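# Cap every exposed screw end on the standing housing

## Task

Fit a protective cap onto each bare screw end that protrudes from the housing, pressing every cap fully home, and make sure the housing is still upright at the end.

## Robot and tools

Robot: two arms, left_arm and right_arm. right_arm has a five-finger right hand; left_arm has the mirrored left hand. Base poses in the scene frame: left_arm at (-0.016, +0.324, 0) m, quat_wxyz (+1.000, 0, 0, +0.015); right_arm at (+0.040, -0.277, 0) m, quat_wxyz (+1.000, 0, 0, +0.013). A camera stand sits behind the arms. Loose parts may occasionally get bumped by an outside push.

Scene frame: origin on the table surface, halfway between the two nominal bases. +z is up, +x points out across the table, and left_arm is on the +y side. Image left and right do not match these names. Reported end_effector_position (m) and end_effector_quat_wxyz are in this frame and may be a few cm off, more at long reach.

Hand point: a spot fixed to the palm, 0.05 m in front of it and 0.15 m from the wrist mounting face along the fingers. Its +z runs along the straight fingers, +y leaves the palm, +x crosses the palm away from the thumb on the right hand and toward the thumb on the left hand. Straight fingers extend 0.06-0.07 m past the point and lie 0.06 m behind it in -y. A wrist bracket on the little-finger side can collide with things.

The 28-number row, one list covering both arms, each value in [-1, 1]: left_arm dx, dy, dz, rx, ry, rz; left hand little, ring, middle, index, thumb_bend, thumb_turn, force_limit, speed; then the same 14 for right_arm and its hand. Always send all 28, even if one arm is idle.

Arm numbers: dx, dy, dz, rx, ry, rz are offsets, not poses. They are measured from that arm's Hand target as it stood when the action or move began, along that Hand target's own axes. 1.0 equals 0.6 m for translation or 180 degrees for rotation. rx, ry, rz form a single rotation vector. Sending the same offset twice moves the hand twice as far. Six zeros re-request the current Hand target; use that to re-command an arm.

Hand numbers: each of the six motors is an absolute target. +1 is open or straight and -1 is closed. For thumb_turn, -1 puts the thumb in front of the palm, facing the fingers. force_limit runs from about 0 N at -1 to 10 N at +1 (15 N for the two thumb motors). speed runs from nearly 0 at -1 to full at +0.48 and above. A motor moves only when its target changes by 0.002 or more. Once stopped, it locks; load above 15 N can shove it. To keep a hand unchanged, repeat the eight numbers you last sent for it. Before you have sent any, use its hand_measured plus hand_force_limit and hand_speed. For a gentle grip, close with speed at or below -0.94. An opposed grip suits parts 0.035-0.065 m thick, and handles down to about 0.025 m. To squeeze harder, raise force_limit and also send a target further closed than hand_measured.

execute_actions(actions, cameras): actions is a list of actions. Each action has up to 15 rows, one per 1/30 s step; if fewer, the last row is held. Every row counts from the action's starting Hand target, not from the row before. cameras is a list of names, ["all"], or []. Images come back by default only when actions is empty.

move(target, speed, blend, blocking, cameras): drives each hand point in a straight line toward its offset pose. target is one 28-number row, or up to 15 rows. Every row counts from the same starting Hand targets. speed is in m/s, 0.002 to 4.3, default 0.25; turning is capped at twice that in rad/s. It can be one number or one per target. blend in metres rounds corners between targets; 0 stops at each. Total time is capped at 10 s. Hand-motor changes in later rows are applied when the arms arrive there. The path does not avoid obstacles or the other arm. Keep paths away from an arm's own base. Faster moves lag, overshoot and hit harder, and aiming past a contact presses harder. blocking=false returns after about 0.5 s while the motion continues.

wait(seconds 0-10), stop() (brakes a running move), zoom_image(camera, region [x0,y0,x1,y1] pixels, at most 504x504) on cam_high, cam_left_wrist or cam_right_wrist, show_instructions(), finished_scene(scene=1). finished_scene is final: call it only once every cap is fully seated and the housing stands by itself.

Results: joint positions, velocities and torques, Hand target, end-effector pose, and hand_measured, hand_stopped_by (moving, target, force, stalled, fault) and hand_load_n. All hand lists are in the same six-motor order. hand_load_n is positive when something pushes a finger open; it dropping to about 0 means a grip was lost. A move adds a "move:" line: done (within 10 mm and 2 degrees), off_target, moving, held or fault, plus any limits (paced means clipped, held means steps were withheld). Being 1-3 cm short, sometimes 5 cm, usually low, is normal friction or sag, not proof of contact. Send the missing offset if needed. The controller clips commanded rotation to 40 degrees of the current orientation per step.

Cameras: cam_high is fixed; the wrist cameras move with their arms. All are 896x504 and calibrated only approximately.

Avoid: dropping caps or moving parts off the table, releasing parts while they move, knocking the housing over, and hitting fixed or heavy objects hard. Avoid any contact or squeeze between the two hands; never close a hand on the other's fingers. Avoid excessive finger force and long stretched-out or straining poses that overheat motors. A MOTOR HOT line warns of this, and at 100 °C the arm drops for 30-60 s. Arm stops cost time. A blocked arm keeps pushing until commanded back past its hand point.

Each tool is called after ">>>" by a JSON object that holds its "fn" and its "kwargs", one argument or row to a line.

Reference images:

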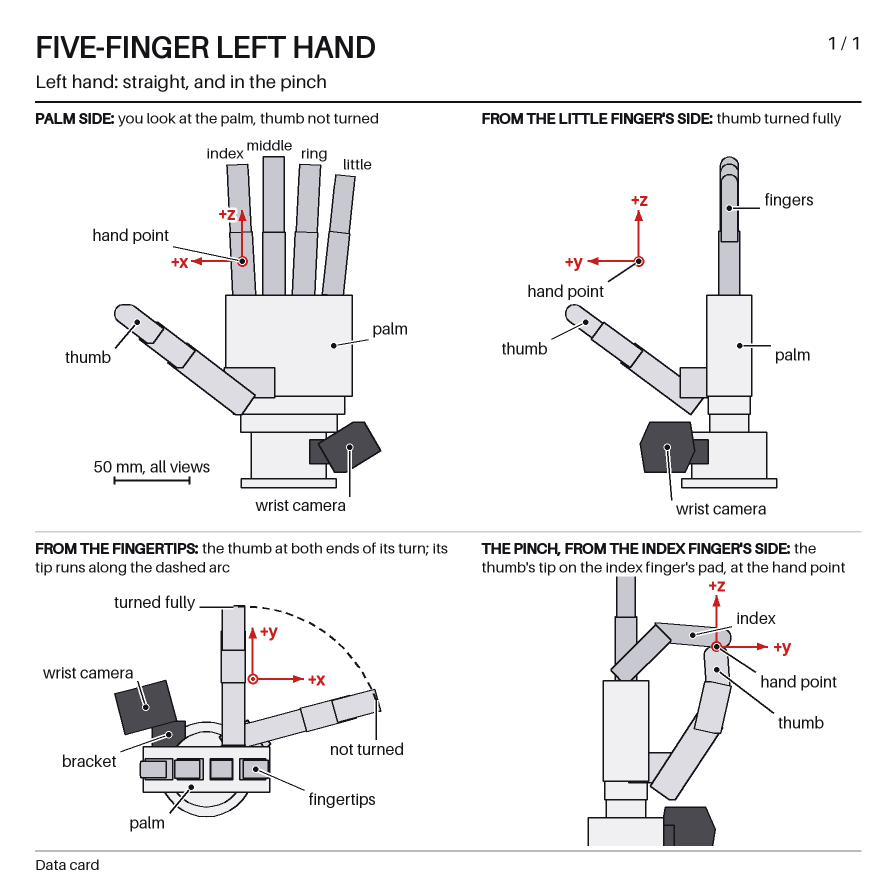

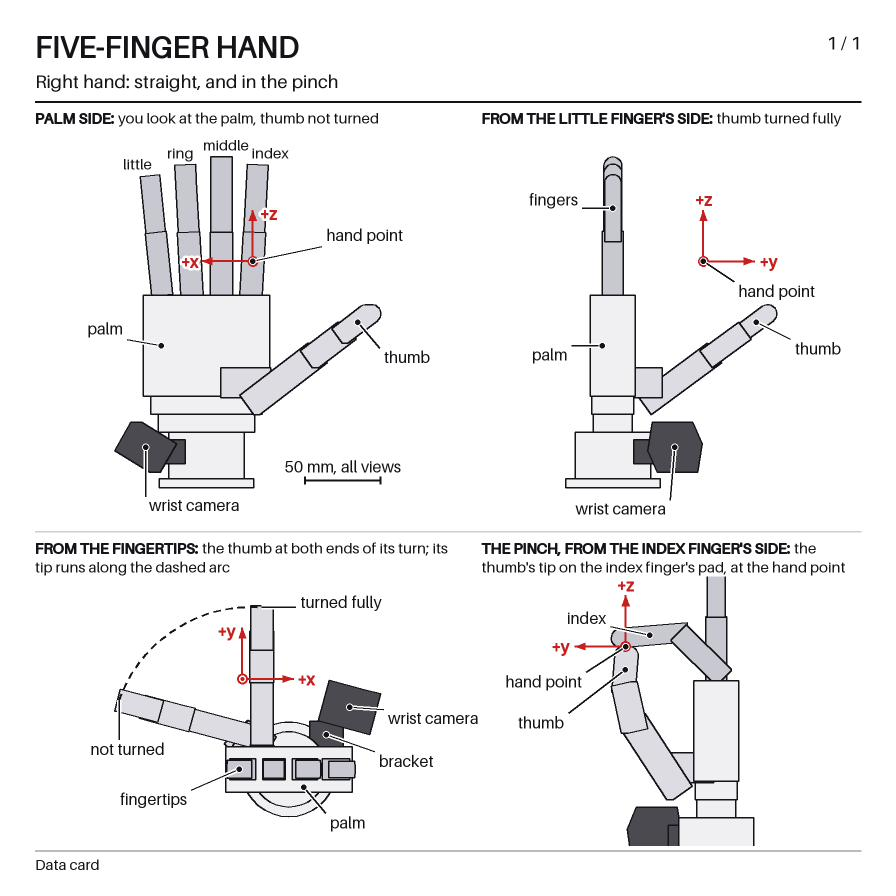

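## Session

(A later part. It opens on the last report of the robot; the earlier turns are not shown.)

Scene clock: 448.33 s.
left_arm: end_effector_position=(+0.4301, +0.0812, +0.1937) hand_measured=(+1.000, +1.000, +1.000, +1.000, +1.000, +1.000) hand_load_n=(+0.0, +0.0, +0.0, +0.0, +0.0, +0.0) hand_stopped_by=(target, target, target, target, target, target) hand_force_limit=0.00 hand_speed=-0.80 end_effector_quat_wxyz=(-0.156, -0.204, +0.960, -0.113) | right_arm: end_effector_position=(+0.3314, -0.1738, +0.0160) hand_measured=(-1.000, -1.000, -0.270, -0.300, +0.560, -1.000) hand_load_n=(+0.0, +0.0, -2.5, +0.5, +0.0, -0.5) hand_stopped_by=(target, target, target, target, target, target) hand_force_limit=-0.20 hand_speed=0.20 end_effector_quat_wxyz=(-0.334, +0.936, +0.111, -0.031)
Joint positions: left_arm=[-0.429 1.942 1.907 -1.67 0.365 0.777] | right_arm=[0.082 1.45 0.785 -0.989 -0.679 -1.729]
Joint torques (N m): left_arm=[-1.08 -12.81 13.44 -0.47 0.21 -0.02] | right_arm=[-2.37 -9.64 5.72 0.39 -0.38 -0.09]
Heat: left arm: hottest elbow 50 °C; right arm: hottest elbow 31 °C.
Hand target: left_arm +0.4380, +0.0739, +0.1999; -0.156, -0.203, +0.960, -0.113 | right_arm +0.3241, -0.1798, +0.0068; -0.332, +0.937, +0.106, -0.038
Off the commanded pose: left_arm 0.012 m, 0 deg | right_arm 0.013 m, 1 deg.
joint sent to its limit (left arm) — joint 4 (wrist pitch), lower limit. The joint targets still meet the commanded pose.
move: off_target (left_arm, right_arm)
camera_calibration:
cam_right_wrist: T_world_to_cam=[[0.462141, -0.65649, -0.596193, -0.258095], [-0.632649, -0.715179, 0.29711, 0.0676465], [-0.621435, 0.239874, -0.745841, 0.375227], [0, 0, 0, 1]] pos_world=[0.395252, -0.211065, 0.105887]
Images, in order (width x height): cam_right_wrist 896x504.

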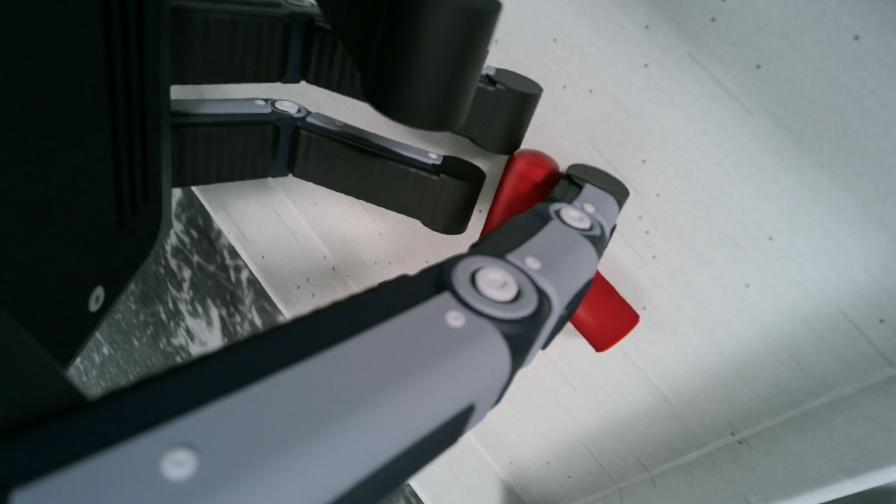

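>>> {"fn": "move", "kwargs": {
  "target": [
    [0,0,0,0,0,0,1,1,1,1,1,1,0,-0.8,-0.0009,-0.028,-0.029,0,0,0,-1,-1,-0.27,-0.3,0.58,-1,-0.2,0.2],
    [0,0,0,0,0,0,1,1,1,1,1,1,0,-0.8,0.0017,-0.0127,-0.0113,0,0,0,-1,-1,-0.27,-0.3,0.58,-1,-0.2,0.2]
  ],
  "speed": [0.1, 0.06],
  "cameras": ["cam_right_wrist"]
}}

>>> {"fn": "zoom_image", "kwargs": {
  "camera": "cam_right_wrist",
  "region": [440, 60, 740, 285]
}}

Scene clock: 451.63 s.
left_arm: end_effector_position=(+0.4301, +0.0812, +0.1937) hand_measured=(+1.000, +1.000, +1.000, +1.000, +1.000, +1.000) hand_load_n=(+0.5, +0.0, +0.0, +0.0, +0.0, +0.0) hand_stopped_by=(target, target, target, target, target, target) hand_force_limit=0.00 hand_speed=-0.80 end_effector_quat_wxyz=(-0.156, -0.204, +0.960, -0.113) | right_arm: end_effector_position=(+0.3258, -0.1746, +0.0246) hand_measured=(-1.000, -1.000, -0.270, -0.300, +0.580, -1.000) hand_load_n=(+0.0, +0.0, +0.0, +0.0, +0.0, +0.0) hand_stopped_by=(target, target, target, target, target, target) hand_force_limit=-0.20 hand_speed=0.20 end_effector_quat_wxyz=(-0.333, +0.936, +0.110, -0.034)
Joint positions: left_arm=[-0.429 1.942 1.907 -1.67 0.365 0.777] | right_arm=[0.082 1.424 0.785 -1.022 -0.678 -1.729]
Joint torques (N m): left_arm=[-1.55 -13.04 13.41 -0.43 0.19 -0.03] | right_arm=[-2.08 -8.53 7.01 0.51 -0.42 -0.04]
Heat: left arm: hottest elbow 50 °C; right arm: hottest elbow 31 °C.
Hand target: left_arm +0.4380, +0.0739, +0.1999; -0.156, -0.203, +0.960, -0.113 | right_arm +0.3246, -0.1780, +0.0169; -0.332, +0.937, +0.106, -0.038
Off the commanded pose: left_arm 0.012 m, 0 deg | right_arm 0.008 m, 1 deg.
joint sent to its limit (left arm) — joint 4 (wrist pitch), lower limit. The joint targets still meet the commanded pose.
move: off_target (left_arm)
camera_calibration:
cam_right_wrist: T_world_to_cam=[[0.458436, -0.657538, -0.597896, -0.249897], [-0.63071, -0.714683, 0.302379, 0.0602462], [-0.626132, 0.238478, -0.742352, 0.379488], [0, 0, 0, 1]] pos_world=[0.390169, -0.21176, 0.114084]
Images, in order (width x height): cam_right_wrist 896x504.

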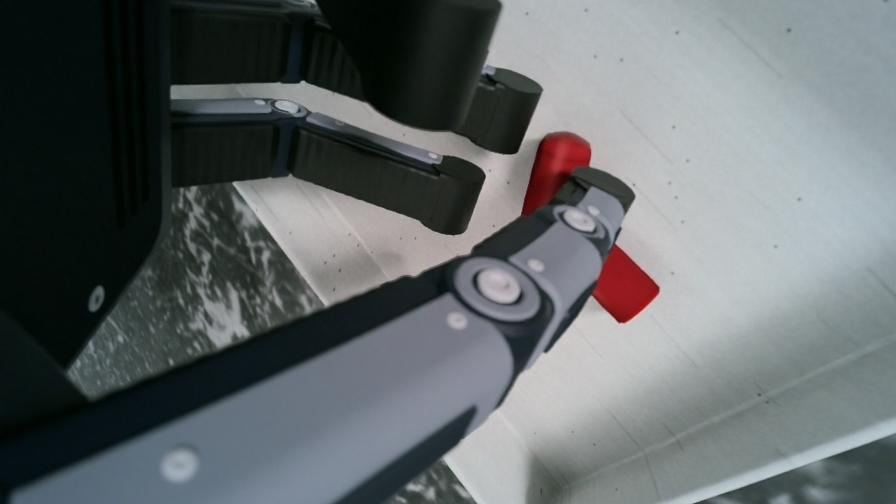

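Scaled by 1.680.

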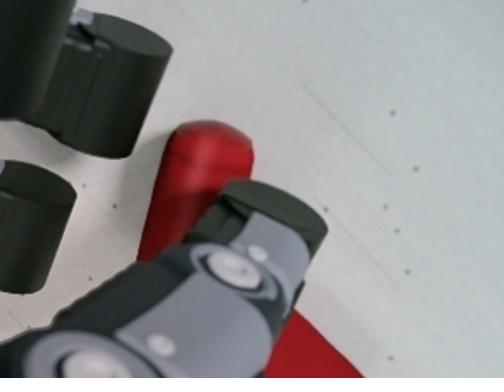

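>>> {"fn": "move", "kwargs": {
  "target": [0,0,0,0,0,0,1,1,1,1,1,1,0,-0.8,-0.0017,0.0097,0.0125,0,0,0,-1,-1,-0.27,-0.3,0.57,-1,-0.2,0.2],
  "speed": 0.06,
  "cameras": ["cam_right_wrist"]
}}

>>> {"fn": "zoom_image", "kwargs": {
  "camera": "cam_right_wrist",
  "region": [440, 60, 740, 285]
}}

Scene clock: 454.07 s.
left_arm: end_effector_position=(+0.4301, +0.0812, +0.1937) hand_measured=(+1.000, +1.000, +1.000, +1.000, +1.000, +1.000) hand_load_n=(+0.0, +0.0, +0.0, +0.0, +0.0, +0.0) hand_stopped_by=(target, target, target, target, target, target) hand_force_limit=0.00 hand_speed=-0.80 end_effector_quat_wxyz=(-0.156, -0.204, +0.960, -0.113) | right_arm: end_effector_position=(+0.3262, -0.1746, +0.0165) hand_measured=(-1.000, -1.000, -0.270, -0.300, +0.570, -1.000) hand_load_n=(+0.0, +0.0, -1.0, +0.0, +0.0, +0.0) hand_stopped_by=(target, target, target, target, target, target) hand_force_limit=-0.20 hand_speed=0.20 end_effector_quat_wxyz=(-0.333, +0.936, +0.110, -0.033)
Joint positions: left_arm=[-0.429 1.942 1.907 -1.67 0.365 0.777] | right_arm=[0.082 1.439 0.774 -0.994 -0.678 -1.729]
Joint torques (N m): left_arm=[-0.85 -13.22 13.27 -0.54 0.22 0.01] | right_arm=[-1.96 -8.88 6.65 0.69 -0.43 -0.02]
Heat: left arm: hottest elbow 50 °C; right arm: hottest elbow 32 °C.
Hand target: left_arm +0.4380, +0.0739, +0.1999; -0.156, -0.203, +0.960, -0.113 | right_arm +0.3237, -0.1781, +0.0074; -0.332, +0.937, +0.106, -0.038
Off the commanded pose: left_arm 0.012 m, 0 deg | right_arm 0.010 m, 1 deg.
joint sent to its limit (left arm) — joint 4 (wrist pitch), lower limit. The joint targets still meet the commanded pose.
move: off_target (left_arm)
camera_calibration:
cam_right_wrist: T_world_to_cam=[[0.459766, -0.657437, -0.596986, -0.255304], [-0.631441, -0.714712, 0.300782, 0.0632052], [-0.624418, 0.238672, -0.743732, 0.373264], [0, 0, 0, 1]] pos_world=[0.390363, -0.21176, 0.106184]
Images, in order (width x height): cam_right_wrist 896x504.

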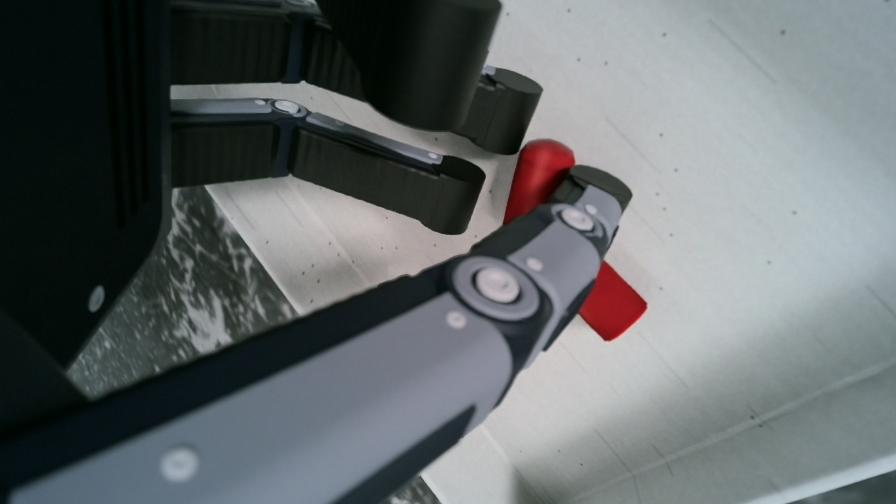

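Scaled by 1.680.

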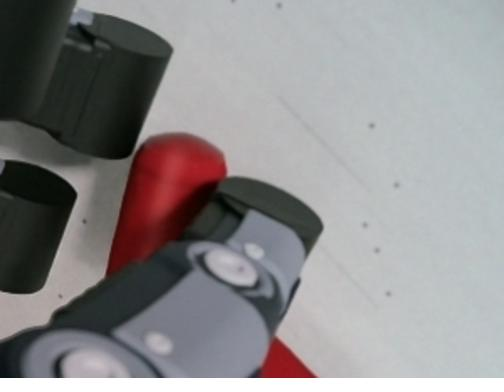

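>>> {"fn": "move", "kwargs": {
  "target": [0,0,0,0,0,0,1,1,1,1,1,1,0,-0.8,-0.0057,-0.0009,0.0007,0,0,0,-1,-1,-0.27,-0.3,0.57,-1,-0.2,0.2],
  "speed": 0.06,
  "cameras": []
}}

Scene clock: 455.40 s.
left_arm: end_effector_position=(+0.4301, +0.0812, +0.1937) hand_measured=(+1.000, +1.000, +1.000, +1.000, +1.000, +1.000) hand_load_n=(+0.0, +0.0, +0.0, +0.0, +0.0, +0.0) hand_stopped_by=(target, target, target, target, target, target) hand_force_limit=0.00 hand_speed=-0.80 end_effector_quat_wxyz=(-0.156, -0.204, +0.960, -0.113) | right_arm: end_effector_position=(+0.3258, -0.1744, +0.0161) hand_measured=(-1.000, -1.000, -0.270, -0.300, +0.570, -1.000) hand_load_n=(+0.0, +0.0, -3.5, +0.0, +0.0, +0.0) hand_stopped_by=(target, target, target, target, target, target) hand_force_limit=-0.20 hand_speed=0.20 end_effector_quat_wxyz=(-0.333, +0.936, +0.110, -0.033)
Joint positions: left_arm=[-0.429 1.942 1.907 -1.67 0.365 0.777] | right_arm=[0.082 1.439 0.773 -0.992 -0.678 -1.729]
Joint torques (N m): left_arm=[-2.08 -12.98 13.14 -0.73 0.25 0.01] | right_arm=[-2.08 -9.11 5.96 0.8 -0.41 -0.03]
Heat: left arm: hottest elbow 50 °C; right arm: hottest elbow 32 °C.
Hand target: left_arm +0.4380, +0.0739, +0.1999; -0.156, -0.203, +0.960, -0.113 | right_arm +0.3202, -0.1781, +0.0075; -0.332, +0.937, +0.106, -0.038
Off the commanded pose: left_arm 0.012 m, 0 deg | right_arm 0.011 m, 1 deg.
joint sent to its limit (left arm) — joint 4 (wrist pitch), lower limit. The joint targets still meet the commanded pose.
move: off_target (left_arm, right_arm)
No camera images: "cameras" was empty.

>>> {"fn": "move", "kwargs": {
  "target": [0,0,0,0,0,0,1,1,1,1,1,1,0,-0.8,0.0017,0,0,0,0,0,-1,-1,-0.27,-0.35,0.5,-1,-0.2,-0.4],
  "speed": 0.04,
  "cameras": []
}}

>>> {"fn": "move", "kwargs": {
  "target": [0,0,0,0,0,0,1,1,1,1,1,1,0,-0.8,0,0,0,0,0,0,-1,-1,-0.27,-0.35,0.35,-1,-0.2,-0.7],
  "speed": 0.04,
  "cameras": ["cam_right_wrist"]
}}

>>> {"fn": "zoom_image", "kwargs": {
  "camera": "cam_right_wrist",
  "region": [440, 60, 740, 285]
}}

Scene clock: 456.90 s.
left_arm: end_effector_position=(+0.4301, +0.0812, +0.1937) hand_measured=(+1.000, +1.000, +1.000, +1.000, +1.000, +1.000) hand_load_n=(+0.0, +0.0, +0.0, +0.0, +0.0, +0.0) hand_stopped_by=(target, target, target, target, target, target) hand_force_limit=0.00 hand_speed=-0.80 end_effector_quat_wxyz=(-0.156, -0.204, +0.960, -0.113) | right_arm: end_effector_position=(+0.3258, -0.1744, +0.0161) hand_measured=(-1.000, -1.000, -0.270, -0.350, +0.500, -1.000) hand_load_n=(+0.0, +0.0, -3.5, +0.0, +0.5, +0.5) hand_stopped_by=(target, target, target, target, target, target) hand_force_limit=-0.20 hand_speed=-0.40 end_effector_quat_wxyz=(-0.333, +0.936, +0.110, -0.033)
Joint positions: left_arm=[-0.429 1.942 1.907 -1.67 0.365 0.777] | right_arm=[0.082 1.439 0.773 -0.992 -0.678 -1.729]
Joint torques (N m): left_arm=[-0.85 -13.16 13.18 -0.44 0.23 -0.03] | right_arm=[-1.9 -8.82 6.06 0.75 -0.4 -0.01]
Heat: left arm: hottest elbow 51 °C; right arm: hottest elbow 32 °C.
Hand target: left_arm +0.4380, +0.0739, +0.1999; -0.156, -0.203, +0.960, -0.113 | right_arm +0.3212, -0.1779, +0.0075; -0.332, +0.937, +0.106, -0.038
Off the commanded pose: left_arm 0.012 m, 0 deg | right_arm 0.010 m, 1 deg.
joint sent to its limit (left arm) — joint 4 (wrist pitch), lower limit. The joint targets still meet the commanded pose.
move: off_target (left_arm)
No camera images: "cameras" was empty.

Scene clock: 457.40 s.
left_arm: end_effector_position=(+0.4301, +0.0812, +0.1937) hand_measured=(+1.000, +1.000, +1.000, +1.000, +1.000, +1.000) hand_load_n=(+0.0, +0.0, +0.0, +0.0, +0.0, +0.0) hand_stopped_by=(target, target, target, target, target, target) hand_force_limit=0.00 hand_speed=-0.80 end_effector_quat_wxyz=(-0.156, -0.204, +0.960, -0.113) | right_arm: end_effector_position=(+0.3258, -0.1743, +0.0161) hand_measured=(-1.000, -1.000, -0.270, -0.350, +0.448, -1.000) hand_load_n=(+0.0, +0.0, -0.5, +0.0, +7.0, +2.0) hand_stopped_by=(target, target, target, target, force, target) hand_force_limit=-0.20 hand_speed=-0.70 end_effector_quat_wxyz=(-0.334, +0.936, +0.110, -0.033)
Joint positions: left_arm=[-0.429 1.942 1.907 -1.67 0.365 0.777] | right_arm=[0.082 1.439 0.773 -0.992 -0.679 -1.729]
Joint torques (N m): left_arm=[-0.97 -13.68 13.35 -0.64 0.25 0.01] | right_arm=[-2.08 -8.76 6.08 0.66 -0.41 0]
Heat: left arm: hottest elbow 51 °C; right arm: hottest elbow 32 °C.
Hand target: left_arm +0.4380, +0.0739, +0.1999; -0.156, -0.203, +0.960, -0.113 | right_arm +0.3212, -0.1780, +0.0075; -0.332, +0.937, +0.106, -0.038
Off the commanded pose: left_arm 0.012 m, 0 deg | right_arm 0.010 m, 1 deg.
joint sent to its limit (left arm) — joint 4 (wrist pitch), lower limit. The joint targets still meet the commanded pose.
move: off_target (left_arm)
camera_calibration:
cam_right_wrist: T_world_to_cam=[[0.459599, -0.656552, -0.598087, -0.25492], [-0.631447, -0.715121, 0.299793, 0.063263], [-0.624535, 0.239876, -0.743247, 0.372846], [0, 0, 0, 1]] pos_world=[0.389964, -0.211565, 0.105687]
Images, in order (width x height): cam_right_wrist 896x504.

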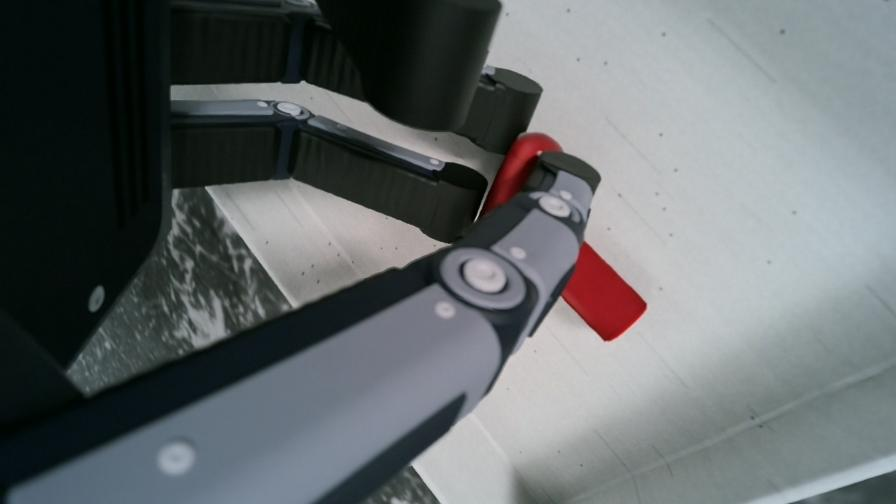

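Scaled by 1.680.

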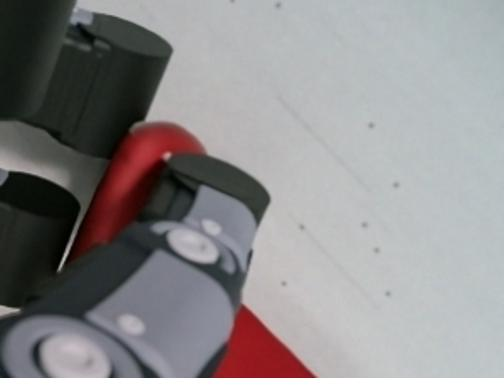

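>>> {"fn": "move", "kwargs": {
  "target": [
    [0,0,0,0,0,0,1,1,1,1,1,1,0,-0.8,0,-0.1049,-0.1295,0,0,0,-1,-1,-0.27,-0.35,0.35,-1,-0.2,-0.7],
    [0,0,0,0,0,0,1,1,1,1,1,1,0,-0.8,-0.0333,-0.2983,-0.1713,0.0344,0.1729,-0.1973,-1,-1,-0.27,-0.35,0.35,-1,-0.2,-0.7],
    [0,0,0,0,0,0,1,1,1,1,1,1,0,-0.8,-0.0053,-0.5015,0.0405,0.0688,0.3458,-0.3945,-1,-1,-0.27,-0.35,0.35,-1,-0.2,-0.7]
  ],
  "speed": [0.12, 0.3, 0.3],
  "blend": [0.02, 0.04, 0],
  "cameras": ["cam_left_wrist","cam_right_wrist"]
}}

Scene clock: 466.13 s.
left_arm: end_effector_position=(+0.4301, +0.0812, +0.1937) hand_measured=(+1.000, +1.000, +1.000, +1.000, +1.000, +1.000) hand_load_n=(+0.0, +0.0, +0.0, +0.0, +0.0, +0.0) hand_stopped_by=(target, target, target, target, target, target) hand_force_limit=0.00 hand_speed=-0.80 end_effector_quat_wxyz=(-0.156, -0.204, +0.960, -0.113) | right_arm: end_effector_position=(+0.2669, +0.0641, +0.1827) hand_measured=(-1.000, -1.000, -0.270, -0.350, +0.448, -1.000) hand_load_n=(+0.0, +0.0, +4.5, +0.0, +6.5, +1.5) hand_stopped_by=(target, target, target, target, force, target) hand_force_limit=-0.20 hand_speed=-0.70 end_effector_quat_wxyz=(-0.387, +0.563, +0.417, +0.600)
Joint positions: left_arm=[-0.429 1.942 1.907 -1.67 0.365 0.777] | right_arm=[1.04 1 0.172 0.847 -0.147 -1.633]
Joint torques (N m): left_arm=[-1.44 -13.74 13.44 -0.47 0.27 -0.08] | right_arm=[-0.62 -3.78 7.31 2.89 0.05 -0.13]
Heat: left arm: hottest elbow 51 °C; right arm: hottest elbow 32 °C.
Hand target: left_arm +0.4380, +0.0739, +0.1999; -0.156, -0.203, +0.960, -0.113 | right_arm +0.2622, +0.0641, +0.1781; -0.386, +0.559, +0.424, +0.599
Off the commanded pose: left_arm 0.012 m, 0 deg | right_arm 0.007 m, 1 deg.
joint sent to its limit (left arm) — joint 4 (wrist pitch), lower limit. The joint targets still meet the commanded pose.
move: off_target (left_arm)
camera_calibration:
cam_left_wrist: T_world_to_cam=[[0.250543, -0.94868, 0.192962, -0.0694885], [-0.584796, 0.0105379, 0.811112, 0.0780404], [-0.771519, -0.316062, -0.552144, 0.580181], [0, 0, 0, 1]] pos_world=[0.510668, 0.116628, 0.270453]
cam_right_wrist: T_world_to_cam=[[0.872512, -0.338978, 0.351876, -0.275902], [0.0628135, -0.636384, -0.76881, 0.151459], [0.484538, 0.692899, -0.533961, 0.0394919], [0, 0, 0, 1]] pos_world=[0.212079, -0.0245025, 0.234613]
Images, in order (width x height): cam_left_wrist 896x504, cam_right_wrist 896x504.

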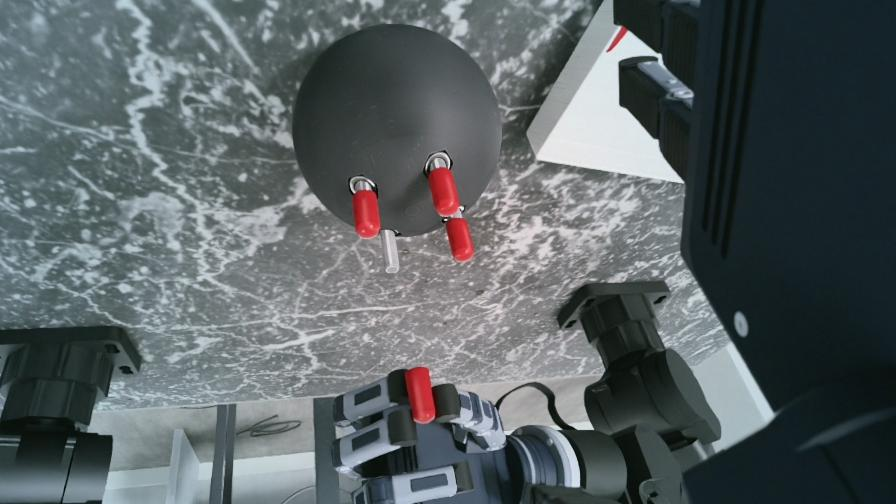

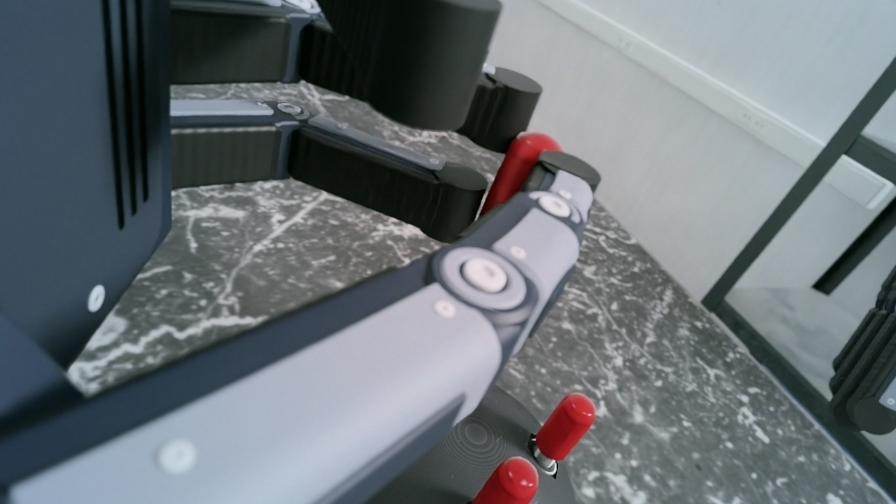

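>>> {"fn": "move", "kwargs": {
  "target": [0,0,0,0,0,0,1,1,1,1,1,1,0,-0.8,0,0,0,0,0,0,-1,-1,-0.27,1,0.35,-1,-0.2,-0.2],
  "speed": 0.05,
  "cameras": ["cam_left_wrist","cam_right_wrist"]
}}

>>> {"fn": "zoom_image", "kwargs": {
  "camera": "cam_left_wrist",
  "region": [370, 350, 470, 440]
}}

>>> {"fn": "zoom_image", "kwargs": {
  "camera": "cam_right_wrist",
  "region": [470, 100, 620, 230]
}}

Scene clock: 467.77 s.
left_arm: end_effector_position=(+0.4301, +0.0812, +0.1937) hand_measured=(+1.000, +1.000, +1.000, +1.000, +1.000, +1.000) hand_load_n=(+0.0, +0.0, +0.0, +0.0, +0.0, +0.0) hand_stopped_by=(target, target, target, target, target, target) hand_force_limit=0.00 hand_speed=-0.80 end_effector_quat_wxyz=(-0.156, -0.204, +0.960, -0.113) | right_arm: end_effector_position=(+0.2670, +0.0640, +0.1829) hand_measured=(-1.000, -1.000, -0.270, +1.000, +0.448, -1.000) hand_load_n=(+0.0, +0.0, +4.0, +0.0, +6.0, +1.5) hand_stopped_by=(target, target, target, target, force, target) hand_force_limit=-0.20 hand_speed=-0.20 end_effector_quat_wxyz=(-0.387, +0.562, +0.417, +0.600)
Joint positions: left_arm=[-0.429 1.942 1.907 -1.67 0.365 0.777] | right_arm=[1.04 1 0.172 0.848 -0.147 -1.634]
Joint torques (N m): left_arm=[-1.44 -13.63 13.44 -0.46 0.18 0.01] | right_arm=[-0.5 -3.31 7.31 2.77 0.02 -0.14]
Heat: left arm: hottest elbow 51 °C; right arm: hottest elbow 32 °C.
Hand target: left_arm +0.4380, +0.0739, +0.1999; -0.156, -0.203, +0.960, -0.113 | right_arm +0.2623, +0.0641, +0.1781; -0.386, +0.559, +0.424, +0.599
Off the commanded pose: left_arm 0.012 m, 0 deg | right_arm 0.007 m, 1 deg.
joint sent to its limit (left arm) — joint 4 (wrist pitch), lower limit. The joint targets still meet the commanded pose.
move: off_target (left_arm)
camera_calibration:
cam_left_wrist: T_world_to_cam=[[0.250543, -0.94868, 0.192962, -0.0694885], [-0.584796, 0.0105379, 0.811112, 0.0780404], [-0.771519, -0.316062, -0.552144, 0.580181], [0, 0, 0, 1]] pos_world=[0.510668, 0.116628, 0.270453]
cam_right_wrist: T_world_to_cam=[[0.87176, -0.339378, 0.353352, -0.276131], [0.0638587, -0.636363, -0.768742, 0.151295], [0.485754, 0.692723, -0.533083, 0.0390735], [0, 0, 0, 1]] pos_world=[0.212078, -0.0245011, 0.234708]
Images, in order (width x height): cam_left_wrist 896x504, cam_right_wrist 896x504.

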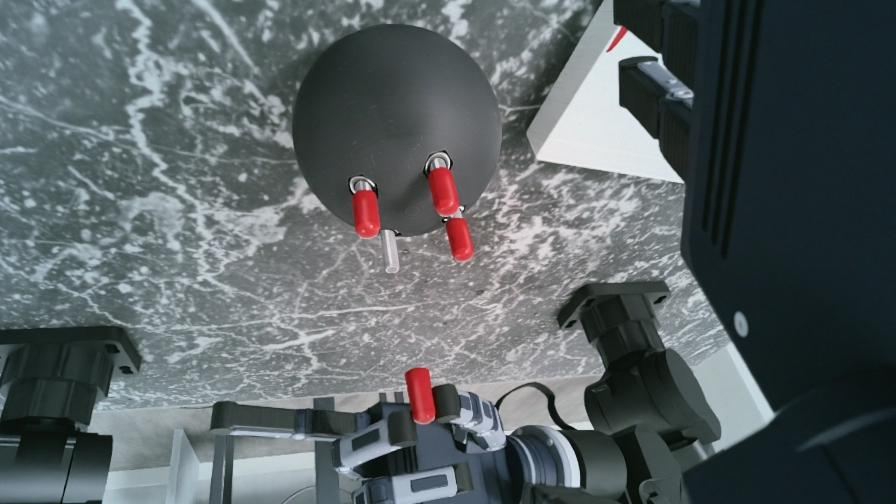

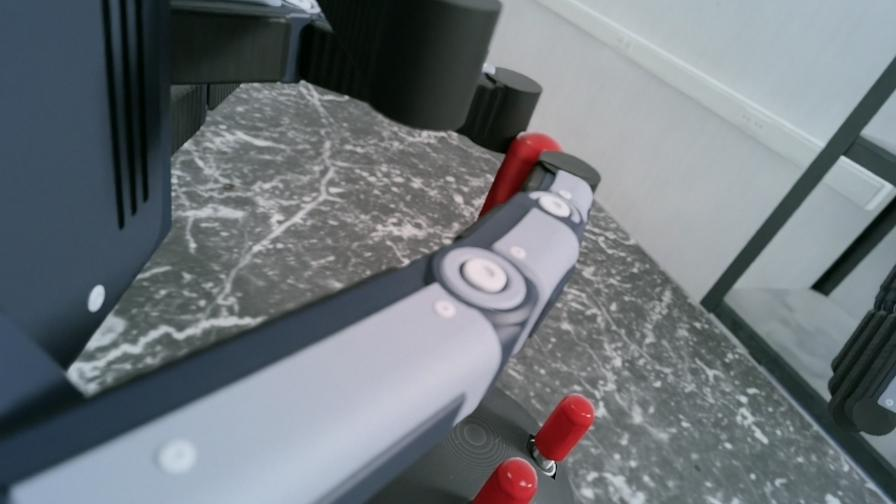

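Scaled by 5.040.

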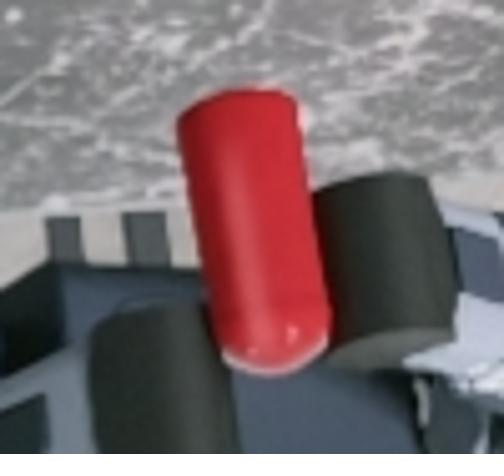

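Scaled by 3.360.

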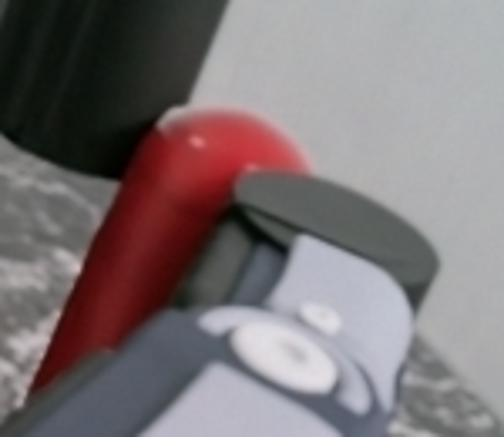

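>>> {"fn": "move", "kwargs": {
  "target": [0,0,0,0,0,0,1,1,1,1,1,1,0,-0.8,-0.0778,-0.0105,-0.0048,-0.0006,0.0092,-0.0068,-1,-1,-0.27,1,0.35,-1,-0.2,-0.2],
  "speed": 0.08,
  "cameras": ["cam_left_wrist","cam_right_wrist"]
}}

>>> {"fn": "zoom_image", "kwargs": {
  "camera": "cam_left_wrist",
  "region": [350, 220, 450, 320]
}}

Scene clock: 471.53 s.
left_arm: end_effector_position=(+0.4301, +0.0812, +0.1937) hand_measured=(+1.000, +1.000, +1.000, +1.000, +1.000, +1.000) hand_load_n=(+0.0, +0.0, +0.0, +0.0, +0.0, +0.0) hand_stopped_by=(target, target, target, target, target, target) hand_force_limit=0.00 hand_speed=-0.80 end_effector_quat_wxyz=(-0.156, -0.204, +0.960, -0.113) | right_arm: end_effector_position=(+0.2640, +0.0636, +0.1337) hand_measured=(-1.000, -1.000, -0.270, +1.000, +0.448, -1.000) hand_load_n=(+0.0, +0.0, +4.0, +0.0, +6.0, +1.5) hand_stopped_by=(target, target, target, target, force, target) hand_force_limit=-0.20 hand_speed=-0.20 end_effector_quat_wxyz=(-0.386, +0.550, +0.417, +0.612)
Joint positions: left_arm=[-0.429 1.942 1.907 -1.67 0.365 0.777] | right_arm=[1.053 1.415 0.109 1.354 -0.134 -1.651]
Joint torques (N m): left_arm=[-1.14 -13.57 13.27 -0.47 0.23 0.02] | right_arm=[-0.44 -5.13 3.86 2.93 0.05 -0.15]
Heat: left arm: hottest elbow 51 °C; right arm: hottest elbow 32 °C.
Hand target: left_arm +0.4380, +0.0739, +0.1999; -0.156, -0.203, +0.960, -0.113 | right_arm +0.2590, +0.0630, +0.1310; -0.385, +0.546, +0.423, +0.612
Off the commanded pose: left_arm 0.012 m, 0 deg | right_arm 0.006 m, 1 deg.
joint sent to its limit (left arm) — joint 4 (wrist pitch), lower limit. The joint targets still meet the commanded pose.
move: off_target (left_arm)
camera_calibration:
cam_left_wrist: T_world_to_cam=[[0.250543, -0.94868, 0.192962, -0.0694885], [-0.584796, 0.0105379, 0.811112, 0.0780404], [-0.771519, -0.316062, -0.552144, 0.580181], [0, 0, 0, 1]] pos_world=[0.510668, 0.116628, 0.270453]
cam_right_wrist: T_world_to_cam=[[0.861484, -0.346125, 0.371542, -0.255525], [0.086116, -0.621505, -0.778663, 0.107986], [0.500429, 0.702801, -0.505609, 0.00651017], [0, 0, 0, 1]] pos_world=[0.207574, -0.025905, 0.182315]
Images, in order (width x height): cam_left_wrist 896x504, cam_right_wrist 896x504.

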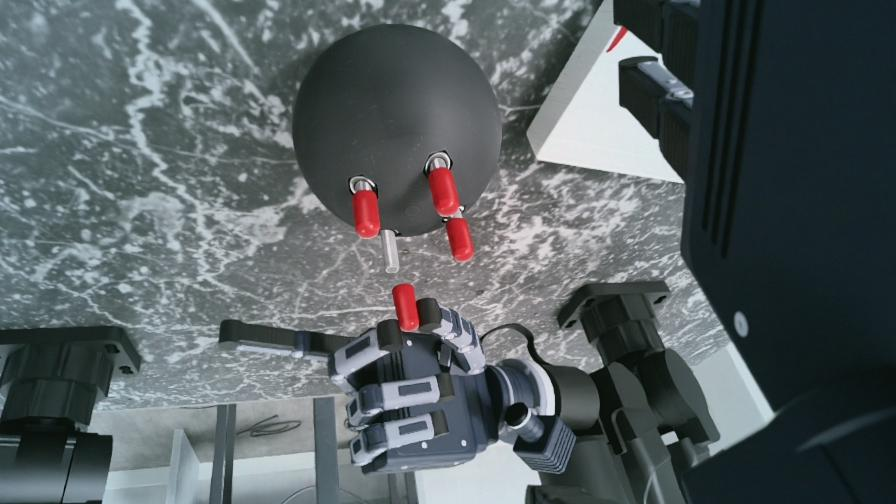

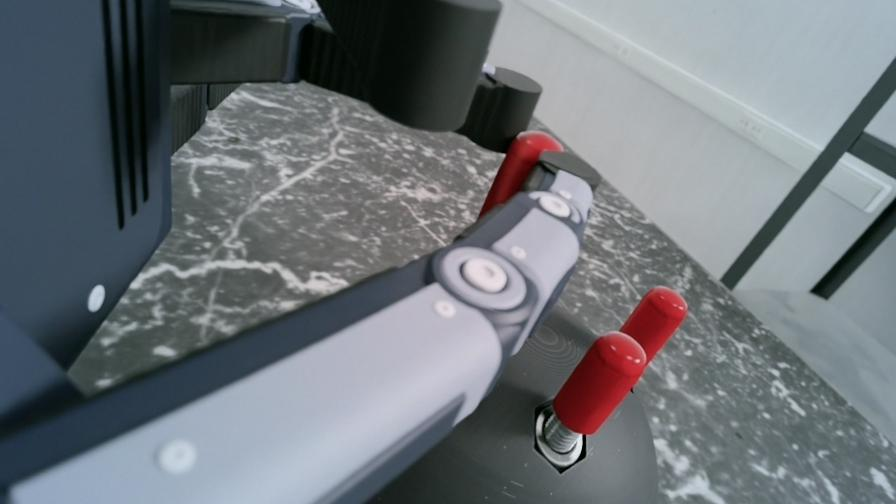

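Scaled by 5.040.

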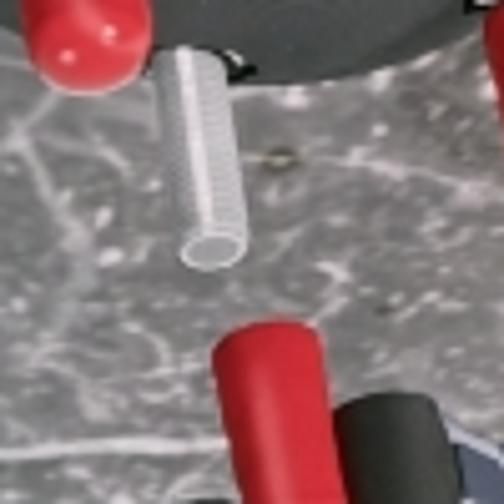

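>>> {"fn": "zoom_image", "kwargs": {
  "camera": "cam_right_wrist",
  "region": [530, 270, 700, 440]
}}

>>> {"fn": "zoom_image", "kwargs": {
  "camera": "cam_right_wrist",
  "region": [470, 100, 620, 230]
}}

Scaled by 2.965.

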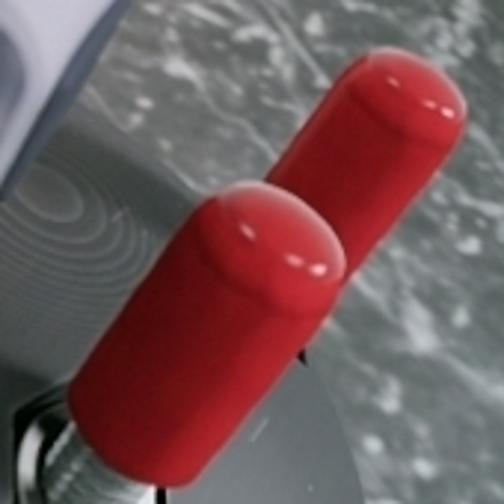

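Scaled by 3.360.

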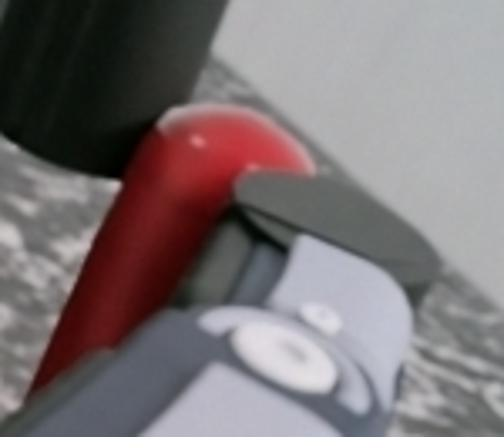

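>>> {"fn": "move", "kwargs": {
  "target": [0,0,0,0,0,0,1,1,1,1,1,1,0,-0.8,-0.0112,0.0048,0.0123,0,0,0,-1,-1,-0.27,1,0.35,-1,-0.2,-0.2],
  "speed": 0.05,
  "cameras": ["cam_left_wrist","cam_right_wrist"]
}}

>>> {"fn": "zoom_image", "kwargs": {
  "camera": "cam_left_wrist",
  "region": [350, 220, 450, 320]
}}

Scene clock: 476.93 s.
left_arm: end_effector_position=(+0.4301, +0.0812, +0.1937) hand_measured=(+1.000, +1.000, +1.000, +1.000, +1.000, +1.000) hand_load_n=(+0.0, +0.0, +0.0, +0.0, +0.0, +0.0) hand_stopped_by=(target, target, target, target, target, target) hand_force_limit=0.00 hand_speed=-0.80 end_effector_quat_wxyz=(-0.156, -0.204, +0.960, -0.113) | right_arm: end_effector_position=(+0.2634, +0.0648, +0.1227) hand_measured=(-1.000, -1.000, -0.270, +1.000, +0.448, -1.000) hand_load_n=(+0.0, +0.0, +4.0, +0.0, +6.5, +1.5) hand_stopped_by=(target, target, target, target, force, target) hand_force_limit=-0.20 hand_speed=-0.20 end_effector_quat_wxyz=(-0.385, +0.552, +0.422, +0.608)
Joint positions: left_arm=[-0.429 1.942 1.907 -1.67 0.365 0.777] | right_arm=[1.053 1.484 0.109 1.409 -0.14 -1.655]
Joint torques (N m): left_arm=[-1.49 -13.68 13.3 -0.64 0.25 0] | right_arm=[-1.49 -5.71 5.12 2.65 -0.13 -0.1]
Heat: left arm: hottest elbow 51 °C; right arm: hottest elbow 31 °C.
Hand target: left_arm +0.4380, +0.0739, +0.1999; -0.156, -0.203, +0.960, -0.113 | right_arm +0.2649, +0.0690, +0.1249; -0.385, +0.546, +0.423, +0.612
Off the commanded pose: left_arm 0.012 m, 0 deg | right_arm 0.005 m, 1 deg.
joint sent to its limit (left arm) — joint 4 (wrist pitch), lower limit. The joint targets still meet the commanded pose.
move: off_target (left_arm)
camera_calibration:
cam_left_wrist: T_world_to_cam=[[0.250543, -0.94868, 0.192962, -0.0694885], [-0.584796, 0.0105379, 0.811112, 0.0780404], [-0.771519, -0.316062, -0.552144, 0.580181], [0, 0, 0, 1]] pos_world=[0.510668, 0.116628, 0.270453]
cam_right_wrist: T_world_to_cam=[[0.864266, -0.336262, 0.374128, -0.252249], [0.0877401, -0.631572, -0.770336, 0.0993978], [0.495323, 0.698602, -0.516343, 0.00325797], [0, 0, 0, 1]] pos_world=[0.207675, -0.0243207, 0.172625]
Images, in order (width x height): cam_left_wrist 896x504, cam_right_wrist 896x504.

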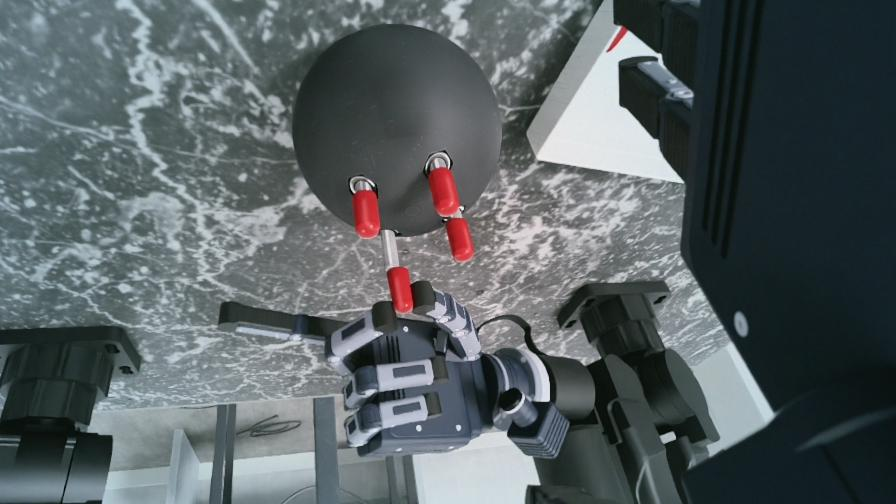

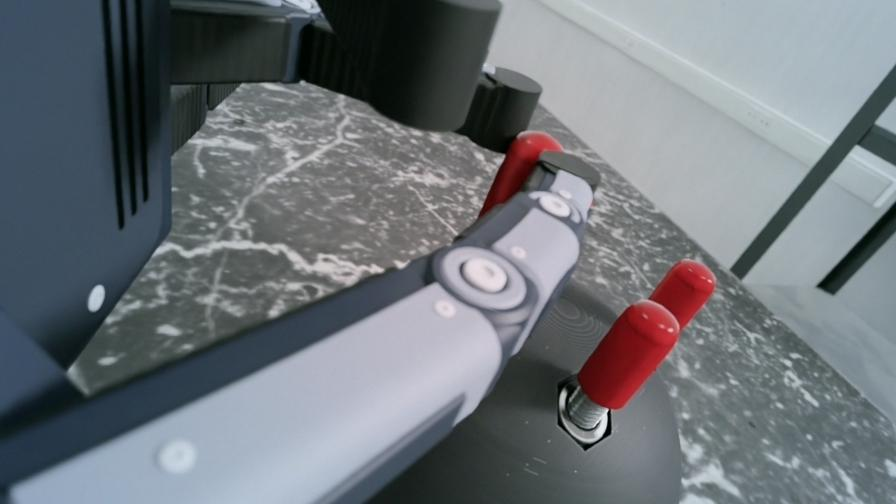

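Scaled by 5.040.

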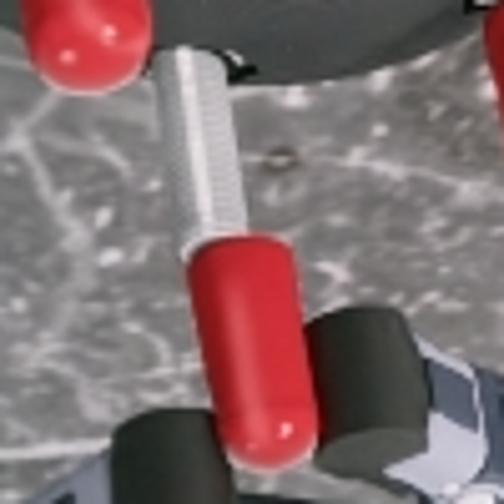

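>>> {"fn": "move", "kwargs": {
  "target": [
    [0,0,0,0,0,0,1,1,1,1,1,1,0,-0.8,0.0199,0.002,0.0009,0,0,0,-1,-1,-0.27,1,0.35,-1,-0.2,-0.2],
    [0,0,0,0,0,0,1,1,1,1,1,1,0,-0.8,0.0238,0.0068,0.0133,0,0,0,-1,-1,-0.27,1,0.35,-1,-0.2,-0.2]
  ],
  "speed": 0.05,
  "cameras": ["cam_left_wrist"]
}}

>>> {"fn": "zoom_image", "kwargs": {
  "camera": "cam_left_wrist",
  "region": [350, 220, 450, 320]
}}

Scene clock: 479.80 s.
left_arm: end_effector_position=(+0.4301, +0.0812, +0.1937) hand_measured=(+1.000, +1.000, +1.000, +1.000, +1.000, +1.000) hand_load_n=(+0.0, +0.0, +0.0, +0.0, -0.5, +0.0) hand_stopped_by=(target, target, target, target, target, target) hand_force_limit=0.00 hand_speed=-0.80 end_effector_quat_wxyz=(-0.156, -0.204, +0.960, -0.113) | right_arm: end_effector_position=(+0.2634, +0.0677, +0.1310) hand_measured=(-1.000, -1.000, -0.270, +1.000, +0.448, -1.000) hand_load_n=(+0.0, +0.0, +4.0, +0.0, +6.0, +2.0) hand_stopped_by=(target, target, target, target, force, target) hand_force_limit=-0.20 hand_speed=-0.20 end_effector_quat_wxyz=(-0.386, +0.552, +0.426, +0.604)
Joint positions: left_arm=[-0.429 1.942 1.907 -1.67 0.365 0.777] | right_arm=[1.053 1.4 0.119 1.309 -0.147 -1.655]
Joint torques (N m): left_arm=[-0.85 -13.1 13.37 -0.46 0.22 -0.01] | right_arm=[-2.08 -7.06 7.23 1.51 -0.14 -0.09]
Heat: left arm: hottest elbow 51 °C; right arm: hottest elbow 31 °C.
Hand target: left_arm +0.4380, +0.0739, +0.1999; -0.156, -0.203, +0.960, -0.113 | right_arm +0.2700, +0.0750, +0.1399; -0.385, +0.546, +0.423, +0.612
Off the commanded pose: left_arm 0.012 m, 0 deg | right_arm 0.013 m, 1 deg.
joint sent to its limit (left arm) — joint 4 (wrist pitch), lower limit. The joint targets still meet the commanded pose.
move: off_target (left_arm, right_arm)
camera_calibration:
cam_left_wrist: T_world_to_cam=[[0.250543, -0.94868, 0.192962, -0.0694885], [-0.584796, 0.0105379, 0.811112, 0.0780404], [-0.771519, -0.316062, -0.552144, 0.580181], [0, 0, 0, 1]] pos_world=[0.510668, 0.116628, 0.270453]
Images, in order (width x height): cam_left_wrist 896x504.

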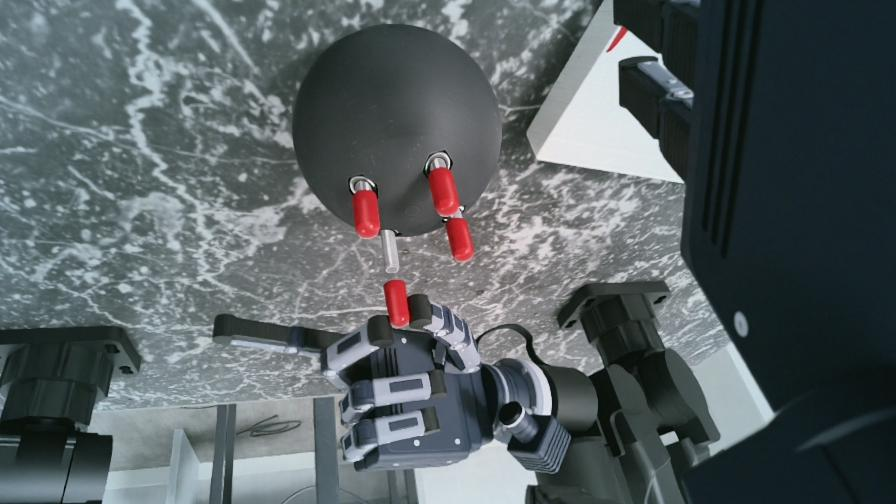

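Scaled by 5.040.

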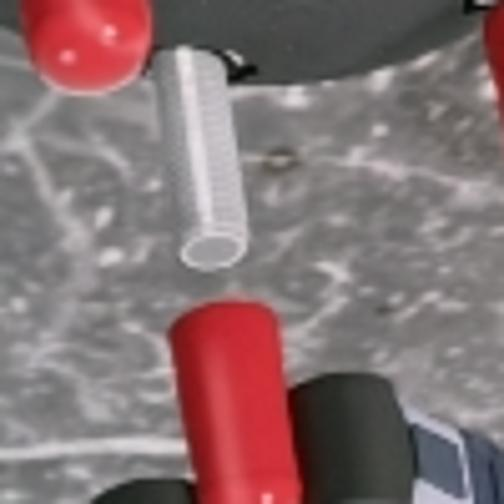

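>>> {"fn": "move", "kwargs": {
  "target": [0,0,0,0,0,0,1,1,1,1,1,1,0,-0.8,-0.0007,0.0057,0.0038,0,0,0,-1,-1,-0.27,1,0.35,-1,-0.2,-0.2],
  "speed": 0.05,
  "cameras": ["cam_left_wrist"]
}}

>>> {"fn": "zoom_image", "kwargs": {
  "camera": "cam_left_wrist",
  "region": [350, 220, 450, 320]
}}

Scene clock: 481.53 s.
left_arm: end_effector_position=(+0.4301, +0.0812, +0.1937) hand_measured=(+1.000, +1.000, +1.000, +1.000, +1.000, +1.000) hand_load_n=(+0.0, +0.0, +0.0, +0.0, +0.0, +0.0) hand_stopped_by=(target, target, target, target, target, target) hand_force_limit=0.00 hand_speed=-0.80 end_effector_quat_wxyz=(-0.156, -0.204, +0.960, -0.113) | right_arm: end_effector_position=(+0.2652, +0.0698, +0.1335) hand_measured=(-1.000, -1.000, -0.270, +1.000, +0.448, -1.000) hand_load_n=(+0.0, +0.0, +4.0, +0.0, +6.0, +1.5) hand_stopped_by=(target, target, target, target, force, target) hand_force_limit=-0.20 hand_speed=-0.20 end_effector_quat_wxyz=(-0.388, +0.549, +0.426, +0.605)
Joint positions: left_arm=[-0.429 1.942 1.907 -1.67 0.365 0.777] | right_arm=[1.044 1.4 0.125 1.309 -0.161 -1.655]
Joint torques (N m): left_arm=[-1.14 -13.33 13.29 -0.46 0.18 -0.01] | right_arm=[-2.55 -6.3 7.42 1.43 -0.14 -0.08]
Heat: left arm: hottest elbow 51 °C; right arm: hottest elbow 31 °C.
Hand target: left_arm +0.4380, +0.0739, +0.1999; -0.156, -0.203, +0.960, -0.113 | right_arm +0.2739, +0.0759, +0.1399; -0.385, +0.546, +0.424, +0.612
Off the commanded pose: left_arm 0.012 m, 0 deg | right_arm 0.013 m, 1 deg.
joint sent to its limit (left arm) — joint 4 (wrist pitch), lower limit. The joint targets still meet the commanded pose.
move: off_target (left_arm, right_arm)
camera_calibration:
cam_left_wrist: T_world_to_cam=[[0.250543, -0.94868, 0.192962, -0.0694885], [-0.584796, 0.0105379, 0.811112, 0.0780404], [-0.771519, -0.316062, -0.552144, 0.580181], [0, 0, 0, 1]] pos_world=[0.510668, 0.116628, 0.270453]
Images, in order (width x height): cam_left_wrist 896x504.

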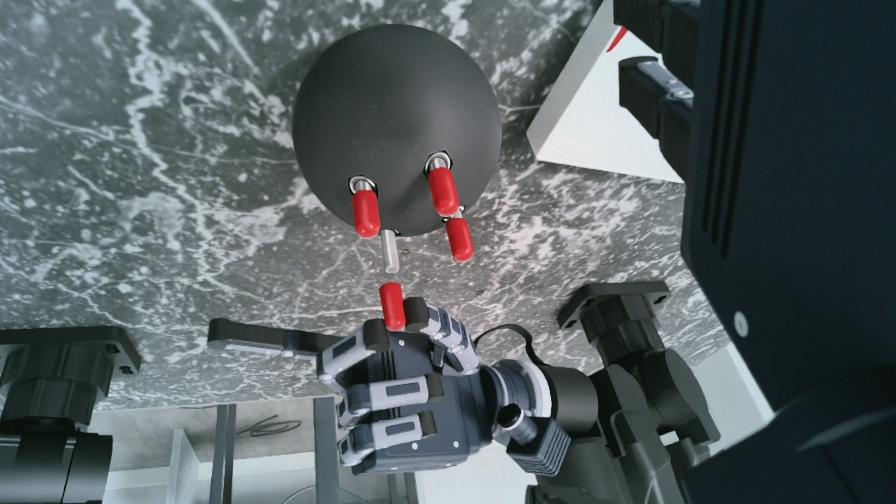

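Scaled by 5.040.

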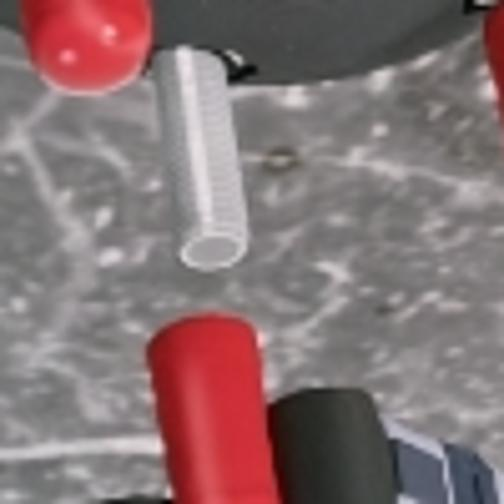

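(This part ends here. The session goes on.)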